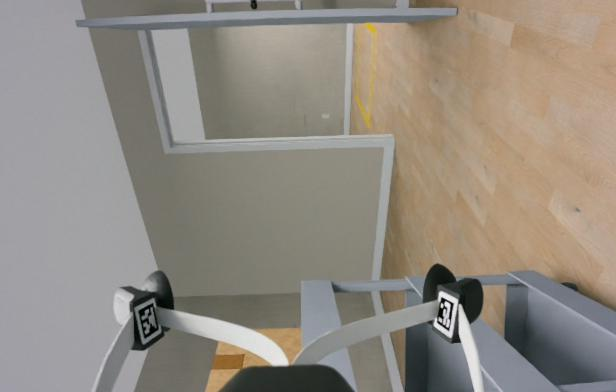

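Request:
{"fn": "move", "kwargs": {"blocking": false, "r1": {"base":{"strafe_m":0.46}}}}

Request:
{"fn": "wait", "kwargs": {"seconds": 4}}

Request:
{"fn": "move", "kwargs": {"blocking": false, "r1": {"base":{"rotate_rad":-0.08}}}}

Request:
{"fn": "wait", "kwargs": {"seconds": 2, "cameras": ["r1_head_camera","r1_wrist_camera"]}}

Scene clock: 438.80 s.
move: r1 moving
r1.base_odometry: x=-3.959 y=-2.334 heading=+1.252
r1.turned_by_wheels: +0.000
r1.turned_by_imu: +0.000
r1.base_tilt: forward=-1.6 right=+1.3
r1.lidar_m: 0.77 0.81 3.24 3.09 2.36 2.32 1.96 1.49 1.46 1.55 2.25 2.25
r1.base_status: strafe_m moving
r1.joint_positions: lift_m=+0.688 arm_m=+0.000 wrist_yaw_rad=-0.002 wrist_pitch_rad=+0.002 wrist_roll_rad=+1.569 gripper_m=+0.130
r1.joint_status: not commanded
r1.measured_speeds: translate_m=+0.000 strafe_m=+0.141 rotate_rad=+0.000 lift_m=+0.000 arm_m=+0.000 wrist_yaw_rad=+0.000 wrist_pitch_rad=+0.000 wrist_roll_rad=+0.000
r1.motor_effort: lift_m=+23(23) arm_m=+4(4) wheel_0=-8(11) wheel_1=+10(11) wheel_2=+0(1)
r1.servo_current: wrist_yaw_rad=52(65) wrist_pitch_rad=39(52) wrist_roll_rad=46(65) gripper_m=46(46)
r1.hand_pose: x=+0.4591 y=-0.0880 z=+0.8652 quat_wxyz=(+0.708, +0.706, +0.000, -0.001) (m; r1's base frame)
r1.wrist_depth_mm: - - - - - 1756 1182 / - - - - - 1708 1205 / - - - - - 1808 1205 / - - - - - 1808 1255 / - - - - - 1808 1182 / - 211 - 1060 - 200 - / - - 878 140 - - -
r2: as last shown
r2.lidar_m: 0.50 2.18 1.73 2.03 1.69 1.19 1.16 1.19 1.06 1.01 0.96 0.59
r2.motor_effort: lift_m=+20(20) arm_m=-5(6) wheel_0=-13(13) wheel_1=-5(6) wheel_2=+15(15)
r2.servo_current: wrist_yaw_rad=59(59) wrist_pitch_rad=46(46) wrist_roll_rad=52(59) gripper_m=111(111)
r2.contact_limits: translate_m 0.9
r2.wrist_depth_mm: - - 233 162 252 263 272 / - - 235 163 253 264 273 / - - 235 166 254 266 276 / - - 236 165 256 268 277 / - - 238 168 258 267 279 / - - 185 167 181 271 282 / - - 239 - 263 268 283
pictures: none

Scene clock: 441.17 s.
earlier move: r1 done
r1.base_odometry: x=-4.361 y=-2.201 heading=+1.252
r1.turned_by_wheels: +0.000
r1.turned_by_imu: +0.002
r1.base_tilt: forward=-1.6 right=+1.3
r1.lidar_m: 0.78 2.99 2.87 2.79 2.08 2.08 2.23 1.85 1.81 1.92 2.56 0.81
r1.base_status: done
r1.joint_positions: lift_m=+0.688 arm_m=+0.000 wrist_yaw_rad=-0.002 wrist_pitch_rad=+0.002 wrist_roll_rad=+1.569 gripper_m=+0.130
r1.joint_status: not commanded
r1.measured_speeds: all 0
r1.motor_effort: lift_m=+23(23) arm_m=+4(4) wheel_0=+0(12) wheel_1=+0(11) wheel_2=+0(2)
r1.servo_current: wrist_yaw_rad=52(72) wrist_pitch_rad=39(52) wrist_roll_rad=39(65) gripper_m=39(46)
r1.hand_pose: x=+0.4591 y=-0.0880 z=+0.8652 quat_wxyz=(+0.708, +0.706, +0.000, -0.001) (m; r1's base frame)
r1.wrist_depth_mm: - - - - - 1661 1205 / - - - - - 1756 1182 / - - - 603 - - 609 / - - 820 615 - - 621 / - - 866 831 - - - / - 211 891 878 1060 200 1205 / - - - 147 - 1661 1229
r2.base_odometry: x=-2.911 y=+0.449 heading=-1.632
r2.turned_by_wheels: +0.000
r2.turned_by_imu: +0.000
r2.base_tilt: forward=-0.6 right=+0.1
r2.lidar_m: 0.47 2.15 1.73 2.51 1.70 1.19 1.10 1.19 1.03 0.99 0.95 0.57
r2.base_status: not commanded
r2.joint_positions: lift_m=+0.900 arm_m=+0.075 wrist_yaw_rad=+0.002 wrist_pitch_rad=+0.001 wrist_roll_rad=+0.000 gripper_m=-0.029
r2.joint_status: not commanded
r2.measured_speeds: all 0
r2.motor_effort: lift_m=+20(20) arm_m=-5(6) wheel_0=-12(13) wheel_1=-5(6) wheel_2=+15(15)
r2.servo_current: wrist_yaw_rad=39(59) wrist_pitch_rad=46(46) wrist_roll_rad=39(59) gripper_m=104(117)
r2.contact_limits: translate_m 0.9
r2.hand_pose: x=+0.5346 y=-0.0869 z=+1.0777 quat_wxyz=(+1.000, +0.000, +0.001, +0.001) (m; r2's base frame)
r2.wrist_depth_mm: - - 234 162 252 263 272 / - - 234 163 254 263 273 / - - 235 167 256 265 274 / - - 236 165 255 266 276 / - - 238 168 258 270 278 / - - 185 167 181 272 282 / - - 240 - 262 270 283
wait: 2.37 of 4 s (r1 has come to rest)
pictures: none

Scene clock: 441.67 s.
move: r1 moving
r1.base_odometry: x=-4.361 y=-2.201 heading=+1.172
r1.turned_by_wheels: -0.080
r1.turned_by_imu: -0.080
r1.base_tilt: forward=-1.6 right=+1.3
r1.lidar_m: 0.77 0.81 2.88 3.01 2.17 2.08 2.19 1.89 1.80 1.88 2.56 0.79
r1.base_status: rotate_rad moving
r1.joint_positions: lift_m=+0.688 arm_m=+0.000 wrist_yaw_rad=-0.002 wrist_pitch_rad=+0.002 wrist_roll_rad=+1.569 gripper_m=+0.130
r1.joint_status: not commanded
r1.measured_speeds: all 0
r1.motor_effort: lift_m=+23(23) arm_m=+4(4) wheel_0=+3(6) wheel_1=+1(6) wheel_2=+0(6)
r1.servo_current: wrist_yaw_rad=52(52) wrist_pitch_rad=33(46) wrist_roll_rad=65(65) gripper_m=46(52)
r1.hand_pose: x=+0.4591 y=-0.0880 z=+0.8652 quat_wxyz=(+0.708, +0.706, +0.000, -0.001) (m; r1's base frame)
r1.wrist_depth_mm: - - - - - 1661 1229 / - - - - - 1756 1205 / - - - - - 1756 1182 / - - - 615 - - - / - - 831 820 - - - / - 211 842 854 210 196 - / - - - 147 - 634 1229
r2: as last shown
r2.lidar_m: 0.48 2.16 1.72 2.53 1.66 1.21 1.13 1.18 1.05 0.99 0.96 0.58
r2.servo_current: wrist_yaw_rad=46(59) wrist_pitch_rad=39(46) wrist_roll_rad=46(59) gripper_m=111(117)
r2.contact_limits: translate_m 0.9
r2.wrist_depth_mm: - - 234 162 251 262 273 / - - 235 163 253 264 273 / - - 236 166 255 266 277 / - - 236 164 255 267 276 / - - 238 168 257 270 278 / - - 186 167 181 272 281 / - - 239 - 262 270 283
pictures: none

Scene clock: 441.87 s.
earlier move: r1 done
r1.base_odometry: x=-4.361 y=-2.201 heading=+1.172
r1.turned_by_wheels: +0.000
r1.turned_by_imu: +0.000
r1.base_tilt: forward=-1.6 right=+1.3
r1.lidar_m: 0.76 0.83 2.88 3.03 2.18 2.08 2.14 1.86 1.80 1.91 2.56 0.79
r1.base_status: done
r1.joint_positions: lift_m=+0.688 arm_m=+0.000 wrist_yaw_rad=-0.002 wrist_pitch_rad=+0.002 wrist_roll_rad=+1.569 gripper_m=+0.130
r1.joint_status: not commanded
r1.measured_speeds: all 0
r1.motor_effort: lift_m=+23(23) arm_m=+4(4) wheel_0=+1(6) wheel_1=+1(6) wheel_2=+1(6)
r1.servo_current: wrist_yaw_rad=39(52) wrist_pitch_rad=39(46) wrist_roll_rad=59(65) gripper_m=46(52)
r1.hand_pose: x=+0.4591 y=-0.0880 z=+0.8652 quat_wxyz=(+0.708, +0.706, +0.000, -0.001) (m; r1's base frame)
r1.wrist_depth_mm: - - - - - 1708 1229 / - - - - - 1756 1255 / - - - - - 1708 1182 / - - - 621 - - - / - - 842 820 - - - / - 211 842 854 194 195 - / - - - 147 - 640 1182
r2.base_odometry: x=-2.911 y=+0.449 heading=-1.632
r2.turned_by_wheels: +0.000
r2.turned_by_imu: +0.000
r2.base_tilt: forward=-0.6 right=+0.1
r2.lidar_m: 0.47 2.17 1.74 2.50 1.67 1.22 1.14 1.19 1.08 0.98 0.98 0.60
r2.base_status: not commanded
r2.joint_positions: lift_m=+0.900 arm_m=+0.075 wrist_yaw_rad=+0.002 wrist_pitch_rad=+0.001 wrist_roll_rad=+0.000 gripper_m=-0.029
r2.joint_status: not commanded
r2.measured_speeds: all 0
r2.motor_effort: lift_m=+20(20) arm_m=-5(6) wheel_0=-12(13) wheel_1=-5(6) wheel_2=+15(15)
r2.servo_current: wrist_yaw_rad=46(59) wrist_pitch_rad=39(46) wrist_roll_rad=39(59) gripper_m=104(117)
r2.contact_limits: translate_m 0.9
r2.hand_pose: x=+0.5346 y=-0.0869 z=+1.0777 quat_wxyz=(+1.000, +0.000, +0.001, +0.001) (m; r2's base frame)
r2.wrist_depth_mm: - - 233 162 251 263 273 / - - 234 163 253 264 272 / - - 235 167 255 265 274 / - - 236 165 256 267 276 / - - 238 168 257 267 278 / - - 186 167 181 272 282 / - - 239 - 262 270 282
wait: 0.20 of 2 s (r1 has come to rest)
pictures: r1_head_camera, r1_wrist_camera
Images, in order (width x height): r1_head_camera 420x560, r1_wrist_camera 616x392.

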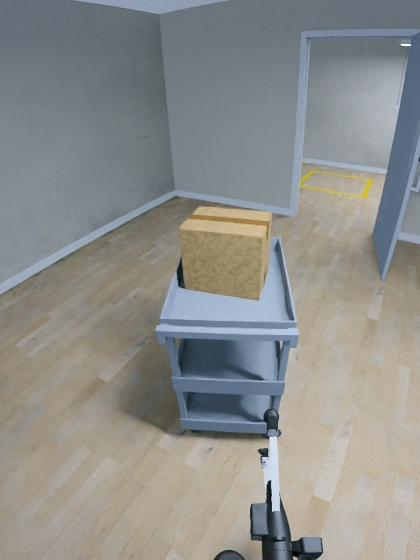

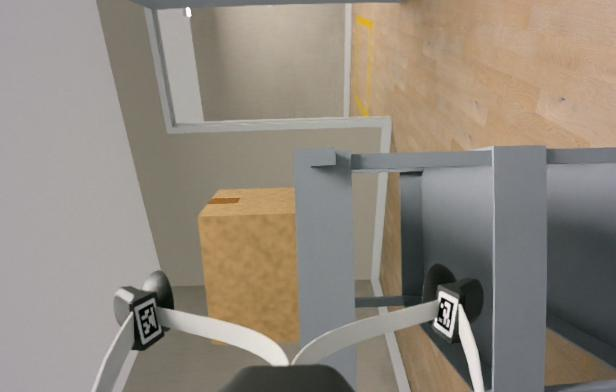

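Request:
{"fn": "move", "kwargs": {"blocking": false, "r1": {"base":{"translate_m":0.22,"strafe_m":0.14}}}}

Request:
{"fn": "wait", "kwargs": {"seconds": 3, "cameras": ["r1_head_camera","r1_wrist_camera"]}}

Scene clock: 454.90 s.
move: r1 moving
r1.base_odometry: x=-4.367 y=-2.166 heading=+1.172
r1.turned_by_wheels: +0.000
r1.turned_by_imu: +0.000
r1.base_tilt: forward=-1.6 right=+1.3
r1.lidar_m: 0.73 3.01 2.86 3.01 2.19 2.09 2.19 1.92 1.84 1.92 2.55 0.77
r1.base_status: translate_m moving; strafe_m moving
r1.joint_positions: lift_m=+0.688 arm_m=+0.000 wrist_yaw_rad=-0.002 wrist_pitch_rad=+0.002 wrist_roll_rad=+1.569 gripper_m=+0.130
r1.joint_status: not commanded
r1.measured_speeds: translate_m=+0.116 strafe_m=+0.074 rotate_rad=-0.006 lift_m=+0.000 arm_m=+0.000 wrist_yaw_rad=+0.000 wrist_pitch_rad=+0.000 wrist_roll_rad=+0.000
r1.motor_effort: lift_m=+23(23) arm_m=+4(4) wheel_0=-1(5) wheel_1=+9(10) wheel_2=-7(9)
r1.servo_current: wrist_yaw_rad=46(72) wrist_pitch_rad=39(46) wrist_roll_rad=46(65) gripper_m=46(46)
r1.hand_pose: x=+0.4591 y=-0.0880 z=+0.8652 quat_wxyz=(+0.708, +0.706, +0.000, -0.001) (m; r1's base frame)
r1.wrist_depth_mm: - - - - - 1708 1205 / - - - - - 1756 1205 / - - - - - 1661 1118 / - - - 591 - - 603 / - - 798 798 - - 603 / - 211 820 831 194 199 603 / - - - 147 - 866 1118
r2: as last shown
r2.lidar_m: 0.47 2.16 1.71 2.50 1.69 1.22 1.13 1.18 1.05 1.01 0.96 0.58
r2.motor_effort: lift_m=+20(20) arm_m=-5(5) wheel_0=-12(13) wheel_1=-5(6) wheel_2=+15(15)
r2.servo_current: wrist_yaw_rad=39(59) wrist_pitch_rad=39(46) wrist_roll_rad=39(52) gripper_m=111(111)
r2.contact_limits: translate_m 0.9
r2.wrist_depth_mm: - - 233 162 251 263 273 / - - 235 162 253 263 274 / - - 236 166 255 267 276 / - - 237 164 256 267 277 / - - 238 167 257 268 279 / - - 185 167 181 272 281 / - - 238 - 263 270 283
pictures: none

Scene clock: 456.60 s.
earlier move: r1 done
r1.base_odometry: x=-4.405 y=-1.944 heading=+1.172
r1.turned_by_wheels: +0.000
r1.turned_by_imu: +0.001
r1.base_tilt: forward=-1.6 right=+1.3
r1.lidar_m: 0.56 2.79 2.66 2.78 2.30 2.21 2.32 2.12 2.04 2.14 2.49 0.58
r1.base_status: done
r1.joint_positions: lift_m=+0.688 arm_m=+0.000 wrist_yaw_rad=-0.002 wrist_pitch_rad=+0.002 wrist_roll_rad=+1.569 gripper_m=+0.130
r1.joint_status: not commanded
r1.measured_speeds: all 0
r1.motor_effort: lift_m=+23(23) arm_m=+4(4) wheel_0=-4(6) wheel_1=+1(10) wheel_2=+1(9)
r1.servo_current: wrist_yaw_rad=46(72) wrist_pitch_rad=33(46) wrist_roll_rad=39(72) gripper_m=33(52)
r1.hand_pose: x=+0.4591 y=-0.0880 z=+0.8652 quat_wxyz=(+0.708, +0.706, +0.000, -0.001) (m; r1's base frame)
r1.wrist_depth_mm: - - - - - 1661 - / - - - - - - - / - - 597 585 - - - / - - 627 615 - - - / - - 654 647 946 - - / - 211 668 676 193 196 - / - - - 147 433 427 430
r2.base_odometry: x=-2.911 y=+0.449 heading=-1.632
r2.turned_by_wheels: +0.000
r2.turned_by_imu: +0.000
r2.base_tilt: forward=-0.6 right=+0.1
r2.lidar_m: 0.47 2.15 1.71 2.60 1.67 1.21 1.14 1.18 1.05 1.00 0.97 0.60
r2.base_status: not commanded
r2.joint_positions: lift_m=+0.900 arm_m=+0.075 wrist_yaw_rad=+0.002 wrist_pitch_rad=+0.001 wrist_roll_rad=+0.000 gripper_m=-0.029
r2.joint_status: not commanded
r2.measured_speeds: all 0
r2.motor_effort: lift_m=+20(20) arm_m=-5(6) wheel_0=-13(13) wheel_1=-6(6) wheel_2=+15(16)
r2.servo_current: wrist_yaw_rad=33(59) wrist_pitch_rad=39(46) wrist_roll_rad=46(65) gripper_m=117(117)
r2.contact_limits: translate_m 0.9
r2.hand_pose: x=+0.5346 y=-0.0869 z=+1.0777 quat_wxyz=(+1.000, +0.000, +0.001, +0.001) (m; r2's base frame)
r2.wrist_depth_mm: - - 233 162 251 263 272 / - - 236 163 253 264 273 / - - 236 167 255 267 276 / - - 236 164 256 267 277 / - - 239 168 257 267 279 / - - 185 167 181 271 279 / - - 239 - 263 270 285
wait: 1.70 of 3 s (r1 has come to rest)
pictures: r1_head_camera, r1_wrist_camera
Images, in order (width x height): r1_head_camera 420x560, r1_wrist_camera 616x392.

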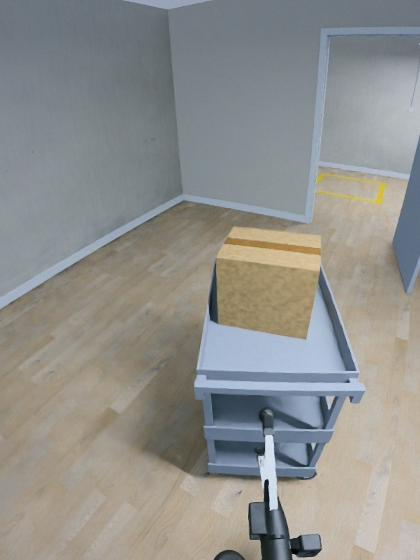

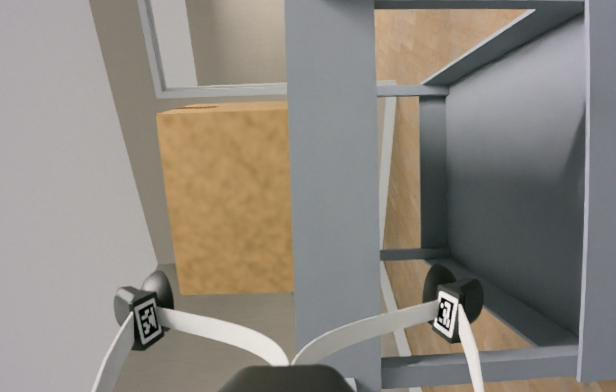

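Request:
{"fn": "move", "kwargs": {"blocking": false, "r1": {"base":{"translate_m":0.12},"pace":"slow","contact_limits":{"translate_m":0.2}}}}

Request:
{"fn": "wait", "kwargs": {"seconds": 3, "cameras": ["r1_head_camera","r1_wrist_camera"]}}

Scene clock: 463.47 s.
move: r1 moving
r1.base_odometry: x=-4.400 y=-1.933 heading=+1.173
r1.turned_by_wheels: +0.000
r1.turned_by_imu: +0.000
r1.base_tilt: forward=-1.6 right=+1.3
r1.lidar_m: 0.54 2.79 2.66 2.78 2.31 2.21 2.33 2.16 2.03 2.12 2.47 0.56
r1.base_status: translate_m moving
r1.joint_positions: lift_m=+0.688 arm_m=+0.000 wrist_yaw_rad=-0.002 wrist_pitch_rad=+0.002 wrist_roll_rad=+1.569 gripper_m=+0.130
r1.joint_status: not commanded
r1.measured_speeds: translate_m=+0.049 strafe_m=+0.001 rotate_rad=+0.001 lift_m=+0.000 arm_m=+0.000 wrist_yaw_rad=+0.000 wrist_pitch_rad=+0.000 wrist_roll_rad=+0.000
r1.motor_effort: lift_m=+23(23) arm_m=+4(4) wheel_0=+5(5) wheel_1=+4(6) wheel_2=-6(6)
r1.servo_current: wrist_yaw_rad=39(72) wrist_pitch_rad=39(52) wrist_roll_rad=46(65) gripper_m=39(52)
r1.contact_limits: translate_m 0.2
r1.hand_pose: x=+0.4591 y=-0.0880 z=+0.8652 quat_wxyz=(+0.708, +0.706, +0.000, -0.001) (m; r1's base frame)
r1.wrist_depth_mm: - - - - - 1808 - / - - - - 976 - - / - - 591 585 - - - / - - 615 603 - - - / - - 647 640 - - - / - 211 668 661 193 197 - / - - - 147 424 421 421
r2: as last shown
r2.base_tilt: forward=-0.5 right=+0.1
r2.lidar_m: 0.47 2.14 1.73 2.62 1.68 1.18 1.13 1.20 1.06 0.99 0.98 0.58
r2.motor_effort: lift_m=+20(20) arm_m=-5(6) wheel_0=-12(13) wheel_1=-6(6) wheel_2=+15(15)
r2.servo_current: wrist_yaw_rad=52(59) wrist_pitch_rad=33(46) wrist_roll_rad=46(52) gripper_m=111(117)
r2.contact_limits: translate_m 0.9
r2.wrist_depth_mm: - - 233 161 252 263 273 / - - 234 163 252 265 273 / - - 236 167 255 266 276 / - - 238 165 255 270 277 / - - 238 167 257 268 278 / - - 185 167 181 273 281 / - - 238 - 263 268 282
pictures: none

Scene clock: 465.47 s.
earlier move: r1 done
r1.base_odometry: x=-4.358 y=-1.833 heading=+1.173
r1.turned_by_wheels: +0.000
r1.turned_by_imu: +0.000
r1.base_tilt: forward=-1.6 right=+1.2
r1.lidar_m: 0.45 2.75 2.60 2.71 2.41 2.32 2.38 2.20 2.08 2.18 2.44 0.48
r1.base_status: done
r1.joint_positions: lift_m=+0.688 arm_m=+0.000 wrist_yaw_rad=-0.002 wrist_pitch_rad=+0.002 wrist_roll_rad=+1.569 gripper_m=+0.130
r1.joint_status: not commanded
r1.measured_speeds: all 0
r1.motor_effort: lift_m=+23(23) arm_m=+4(4) wheel_0=+4(7) wheel_1=+1(6) wheel_2=-1(6)
r1.servo_current: wrist_yaw_rad=52(72) wrist_pitch_rad=39(52) wrist_roll_rad=59(72) gripper_m=39(52)
r1.contact_limits: translate_m 0.2
r1.hand_pose: x=+0.4591 y=-0.0880 z=+0.8652 quat_wxyz=(+0.708, +0.706, +0.000, -0.001) (m; r1's base frame)
r1.wrist_depth_mm: - - - - 279 1983 - / - - - 473 281 - - / - 488 488 224 281 - - / - - 508 496 287 - - / - - 525 521 290 - - / - 212 549 230 193 196 - / - - - 141 296 1863 1255
r2.base_odometry: x=-2.911 y=+0.449 heading=-1.632
r2.turned_by_wheels: +0.000
r2.turned_by_imu: +0.000
r2.base_tilt: forward=-0.6 right=+0.1
r2.lidar_m: 0.48 2.17 1.71 4.80 1.66 1.22 1.12 1.19 1.04 1.00 0.96 0.56
r2.base_status: not commanded
r2.joint_positions: lift_m=+0.900 arm_m=+0.075 wrist_yaw_rad=+0.002 wrist_pitch_rad=+0.001 wrist_roll_rad=+0.000 gripper_m=-0.029
r2.joint_status: not commanded
r2.measured_speeds: all 0
r2.motor_effort: lift_m=+20(20) arm_m=-5(6) wheel_0=-12(13) wheel_1=-5(6) wheel_2=+15(15)
r2.servo_current: wrist_yaw_rad=46(59) wrist_pitch_rad=39(46) wrist_roll_rad=52(59) gripper_m=124(124)
r2.contact_limits: translate_m 0.9
r2.hand_pose: x=+0.5346 y=-0.0869 z=+1.0777 quat_wxyz=(+1.000, +0.000, +0.001, +0.001) (m; r2's base frame)
r2.wrist_depth_mm: - - 232 162 252 262 272 / - - 234 163 253 264 272 / - - 236 167 255 265 276 / - - 236 165 255 267 277 / - - 238 168 258 268 278 / - - 186 167 181 270 281 / - - 239 - 263 270 282
wait: 2.00 of 3 s (r1 has come to rest)
pictures: r1_head_camera, r1_wrist_camera
Images, in order (width x height): r1_head_camera 420x560, r1_wrist_camera 616x392.

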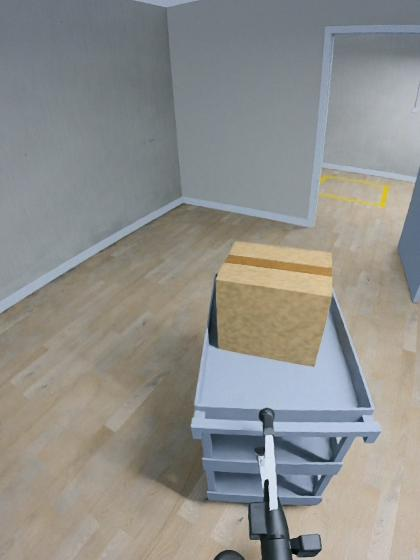

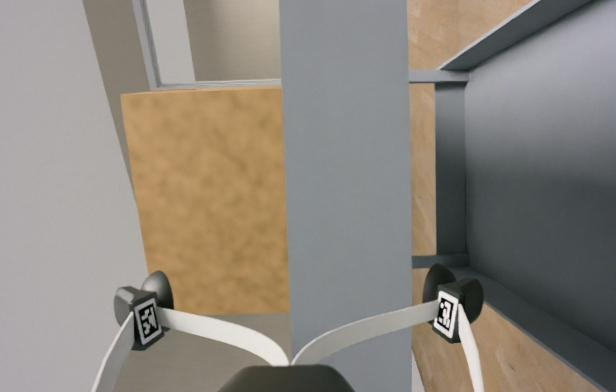

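Request:
{"fn": "move", "kwargs": {"blocking": false, "r1": {"base":{"translate_m":0.03,"strafe_m":-0.035},"pace":"slow"}}}

Request:
{"fn": "wait", "kwargs": {"seconds": 2}}

Request:
{"fn": "move", "kwargs": {"blocking": false, "r1": {"joints":{"gripper_m":-0.02}}}}

Request:
{"fn": "wait", "kwargs": {"seconds": 3, "cameras": ["r1_head_camera","r1_wrist_camera"]}}

Scene clock: 472.20 s.
move: r1 moving
r1.base_odometry: x=-4.346 y=-1.830 heading=+1.173
r1.turned_by_wheels: +0.000
r1.turned_by_imu: +0.000
r1.base_tilt: forward=-1.6 right=+1.3
r1.lidar_m: 0.45 2.75 2.61 2.72 2.43 2.30 2.40 2.19 2.08 2.20 2.40 0.46
r1.base_status: translate_m moving; strafe_m moving
r1.joint_positions: lift_m=+0.688 arm_m=+0.000 wrist_yaw_rad=-0.002 wrist_pitch_rad=+0.002 wrist_roll_rad=+1.569 gripper_m=+0.130
r1.joint_status: not commanded
r1.measured_speeds: translate_m=+0.032 strafe_m=-0.037 rotate_rad=+0.003 lift_m=+0.000 arm_m=+0.000 wrist_yaw_rad=+0.000 wrist_pitch_rad=+0.000 wrist_roll_rad=+0.000
r1.motor_effort: lift_m=+23(23) arm_m=+4(4) wheel_0=+5(8) wheel_1=-2(7) wheel_2=-6(6)
r1.servo_current: wrist_yaw_rad=59(65) wrist_pitch_rad=33(46) wrist_roll_rad=65(65) gripper_m=46(46)
r1.hand_pose: x=+0.4591 y=-0.0880 z=+0.8652 quat_wxyz=(+0.708, +0.706, +0.000, -0.001) (m; r1's base frame)
r1.wrist_depth_mm: - - - - 270 1808 - / - - - 213 273 - - / - 484 473 473 276 - - / - - 500 488 278 - - / - - 521 512 282 - - / - 211 535 223 193 196 - / - - - 141 289 1808 -
r2: as last shown
r2.lidar_m: 0.46 2.17 1.72 4.79 1.70 1.22 1.13 1.19 1.05 1.00 0.94 0.59
r2.motor_effort: lift_m=+20(20) arm_m=-5(6) wheel_0=-12(13) wheel_1=-6(6) wheel_2=+15(15)
r2.servo_current: wrist_yaw_rad=52(59) wrist_pitch_rad=46(46) wrist_roll_rad=39(52) gripper_m=104(117)
r2.contact_limits: translate_m 0.9
r2.wrist_depth_mm: - - 232 162 252 262 273 / - - 234 163 252 264 273 / - - 235 167 255 265 276 / - - 237 165 256 267 277 / - - 237 168 257 268 279 / - - 186 167 181 272 281 / - - 239 - 262 268 283
pictures: none

Scene clock: 473.33 s.
earlier move: r1 done
r1.base_odometry: x=-4.315 y=-1.819 heading=+1.172
r1.turned_by_wheels: +0.000
r1.turned_by_imu: +0.000
r1.base_tilt: forward=-1.6 right=+1.3
r1.lidar_m: 0.40 2.76 2.64 2.72 2.46 2.35 2.46 2.17 2.08 2.16 2.36 0.43
r1.base_status: done
r1.joint_positions: lift_m=+0.688 arm_m=+0.000 wrist_yaw_rad=-0.002 wrist_pitch_rad=+0.002 wrist_roll_rad=+1.569 gripper_m=+0.130
r1.joint_status: not commanded
r1.measured_speeds: all 0
r1.motor_effort: lift_m=+23(23) arm_m=+4(4) wheel_0=+3(9) wheel_1=-3(7) wheel_2=-3(6)
r1.servo_current: wrist_yaw_rad=46(65) wrist_pitch_rad=39(46) wrist_roll_rad=46(72) gripper_m=46(52)
r1.hand_pose: x=+0.4591 y=-0.0880 z=+0.8652 quat_wxyz=(+0.708, +0.706, +0.000, -0.001) (m; r1's base frame)
r1.wrist_depth_mm: - - - 245 246 1708 - / - - - 247 249 - - / - 449 449 250 251 - - / - 469 466 253 253 - - / - - 492 256 257 - - / - 211 504 198 258 196 - / - - - 147 263 1661 -
r2.base_odometry: x=-2.911 y=+0.449 heading=-1.632
r2.turned_by_wheels: +0.000
r2.turned_by_imu: +0.000
r2.base_tilt: forward=-0.6 right=+0.1
r2.lidar_m: 0.47 2.15 1.73 4.79 1.65 1.22 1.12 1.19 1.05 1.00 0.98 0.60
r2.base_status: not commanded
r2.joint_positions: lift_m=+0.900 arm_m=+0.075 wrist_yaw_rad=+0.002 wrist_pitch_rad=+0.001 wrist_roll_rad=+0.000 gripper_m=-0.029
r2.joint_status: not commanded
r2.measured_speeds: all 0
r2.motor_effort: lift_m=+20(20) arm_m=-5(6) wheel_0=-12(13) wheel_1=-5(6) wheel_2=+15(15)
r2.servo_current: wrist_yaw_rad=46(59) wrist_pitch_rad=46(52) wrist_roll_rad=59(65) gripper_m=104(117)
r2.contact_limits: translate_m 0.9
r2.hand_pose: x=+0.5346 y=-0.0869 z=+1.0777 quat_wxyz=(+1.000, +0.000, +0.001, +0.001) (m; r2's base frame)
r2.wrist_depth_mm: - - 232 162 252 262 273 / - - 235 162 253 264 272 / - - 235 167 255 266 276 / - - 236 165 256 267 276 / - - 238 167 257 268 279 / - - 186 167 181 272 279 / - - 240 - 260 268 283
wait: 1.13 of 2 s (r1 has come to rest)
pictures: none

Scene clock: 473.83 s.
move: r1 moving
r1.base_odometry: x=-4.315 y=-1.819 heading=+1.172
r1.turned_by_wheels: +0.000
r1.turned_by_imu: +0.000
r1.base_tilt: forward=-1.6 right=+1.2
r1.lidar_m: 0.42 2.76 2.63 2.68 2.46 2.34 2.44 2.16 2.09 2.17 2.36 0.45
r1.base_status: not commanded
r1.joint_positions: lift_m=+0.688 arm_m=+0.000 wrist_yaw_rad=-0.002 wrist_pitch_rad=+0.002 wrist_roll_rad=+1.569 gripper_m=+0.117
r1.joint_status: gripper_m moving
r1.measured_speeds: all 0
r1.motor_effort: lift_m=+23(23) arm_m=+4(4) wheel_0=+3(3) wheel_1=-3(3) wheel_2=-3(3)
r1.servo_current: wrist_yaw_rad=52(72) wrist_pitch_rad=39(46) wrist_roll_rad=52(52) gripper_m=65(78)
r1.hand_pose: x=+0.4591 y=-0.0880 z=+0.8652 quat_wxyz=(+0.708, +0.706, +0.000, -0.001) (m; r1's base frame)
r1.wrist_depth_mm: - - - 246 247 1708 - / - - - 246 248 - - / - 449 449 249 253 - - / - 473 469 254 254 - - / - - 492 256 257 - - / - 500 508 257 257 - - / - - - 144 263 1756 -
r2: as last shown
r2.lidar_m: 0.48 2.14 1.72 4.81 1.69 1.20 1.14 1.19 1.06 1.01 0.98 0.59
r2.servo_current: wrist_yaw_rad=46(52) wrist_pitch_rad=39(46) wrist_roll_rad=46(59) gripper_m=111(117)
r2.contact_limits: translate_m 0.9
r2.wrist_depth_mm: - - 233 162 252 263 273 / - - 233 163 252 265 273 / - - 236 166 255 266 274 / - - 237 165 256 267 277 / - - 238 168 257 270 279 / - - 186 167 181 271 283 / - - 238 - 262 270 283
pictures: none

Scene clock: 475.63 s.
earlier move: r1 done
r1.base_odometry: x=-4.315 y=-1.819 heading=+1.173
r1.turned_by_wheels: +0.000
r1.turned_by_imu: +0.000
r1.base_tilt: forward=-1.6 right=+1.3
r1.lidar_m: 0.41 0.47 2.62 2.71 2.46 2.36 2.46 2.13 2.08 2.18 2.37 0.44
r1.base_status: not commanded
r1.joint_positions: lift_m=+0.688 arm_m=+0.000 wrist_yaw_rad=-0.001 wrist_pitch_rad=+0.006 wrist_roll_rad=+1.569 gripper_m=-0.019
r1.joint_status: all done
r1.measured_speeds: all 0
r1.motor_effort: lift_m=+23(23) arm_m=-2(4) wheel_0=+2(3) wheel_1=-3(3) wheel_2=-1(3)
r1.servo_current: wrist_yaw_rad=46(72) wrist_pitch_rad=46(52) wrist_roll_rad=39(65) gripper_m=78(156)
r1.hand_pose: x=+0.4592 y=-0.0877 z=+0.8642 quat_wxyz=(+0.708, +0.706, +0.002, -0.002) (m; r1's base frame)
r1.wrist_depth_mm: - - - 243 244 1756 - / - - - 246 247 - - / - 442 445 248 250 - - / - 462 466 250 253 - - / - 488 484 253 255 - - / - - 208 198 180 778 - / - 521 - 153 260 145 -
r2.base_odometry: x=-2.911 y=+0.449 heading=-1.632
r2.turned_by_wheels: +0.000
r2.turned_by_imu: +0.000
r2.base_tilt: forward=-0.6 right=+0.1
r2.lidar_m: 0.47 2.17 1.71 4.77 1.65 1.21 1.13 1.20 1.05 1.01 0.97 0.60
r2.base_status: not commanded
r2.joint_positions: lift_m=+0.900 arm_m=+0.075 wrist_yaw_rad=+0.002 wrist_pitch_rad=+0.001 wrist_roll_rad=+0.000 gripper_m=-0.029
r2.joint_status: not commanded
r2.measured_speeds: all 0
r2.motor_effort: lift_m=+20(20) arm_m=-5(6) wheel_0=-12(13) wheel_1=-5(6) wheel_2=+15(16)
r2.servo_current: wrist_yaw_rad=52(59) wrist_pitch_rad=39(52) wrist_roll_rad=46(59) gripper_m=111(117)
r2.contact_limits: translate_m 0.9
r2.hand_pose: x=+0.5346 y=-0.0869 z=+1.0777 quat_wxyz=(+1.000, +0.000, +0.001, +0.001) (m; r2's base frame)
r2.wrist_depth_mm: - - 234 161 252 263 273 / - - 234 162 255 264 273 / - - 236 167 254 265 276 / - - 237 165 256 267 277 / - - 238 168 257 267 279 / - - 185 167 181 272 281 / - - 238 - 262 268 285
wait: 1.80 of 3 s (r1 has come to rest)
pictures: r1_head_camera, r1_wrist_camera
Images, in order (width x height): r1_head_camera 420x560, r1_wrist_camera 616x392.

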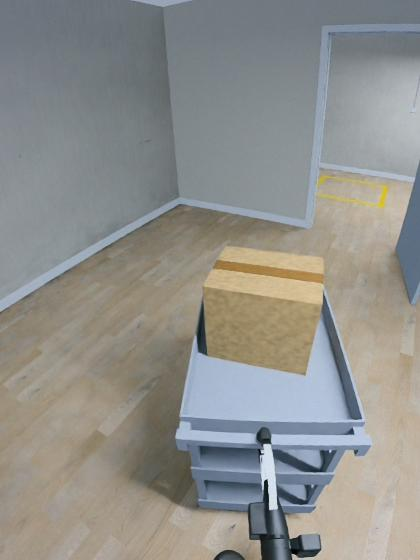

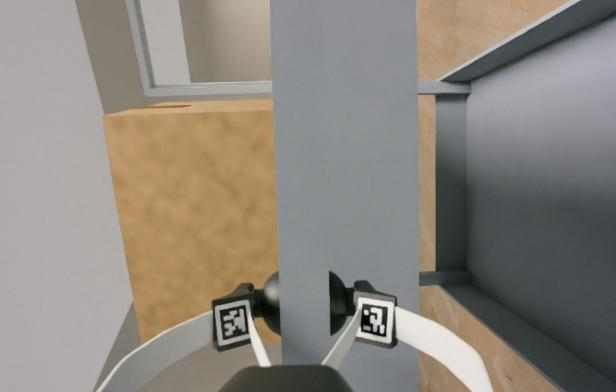

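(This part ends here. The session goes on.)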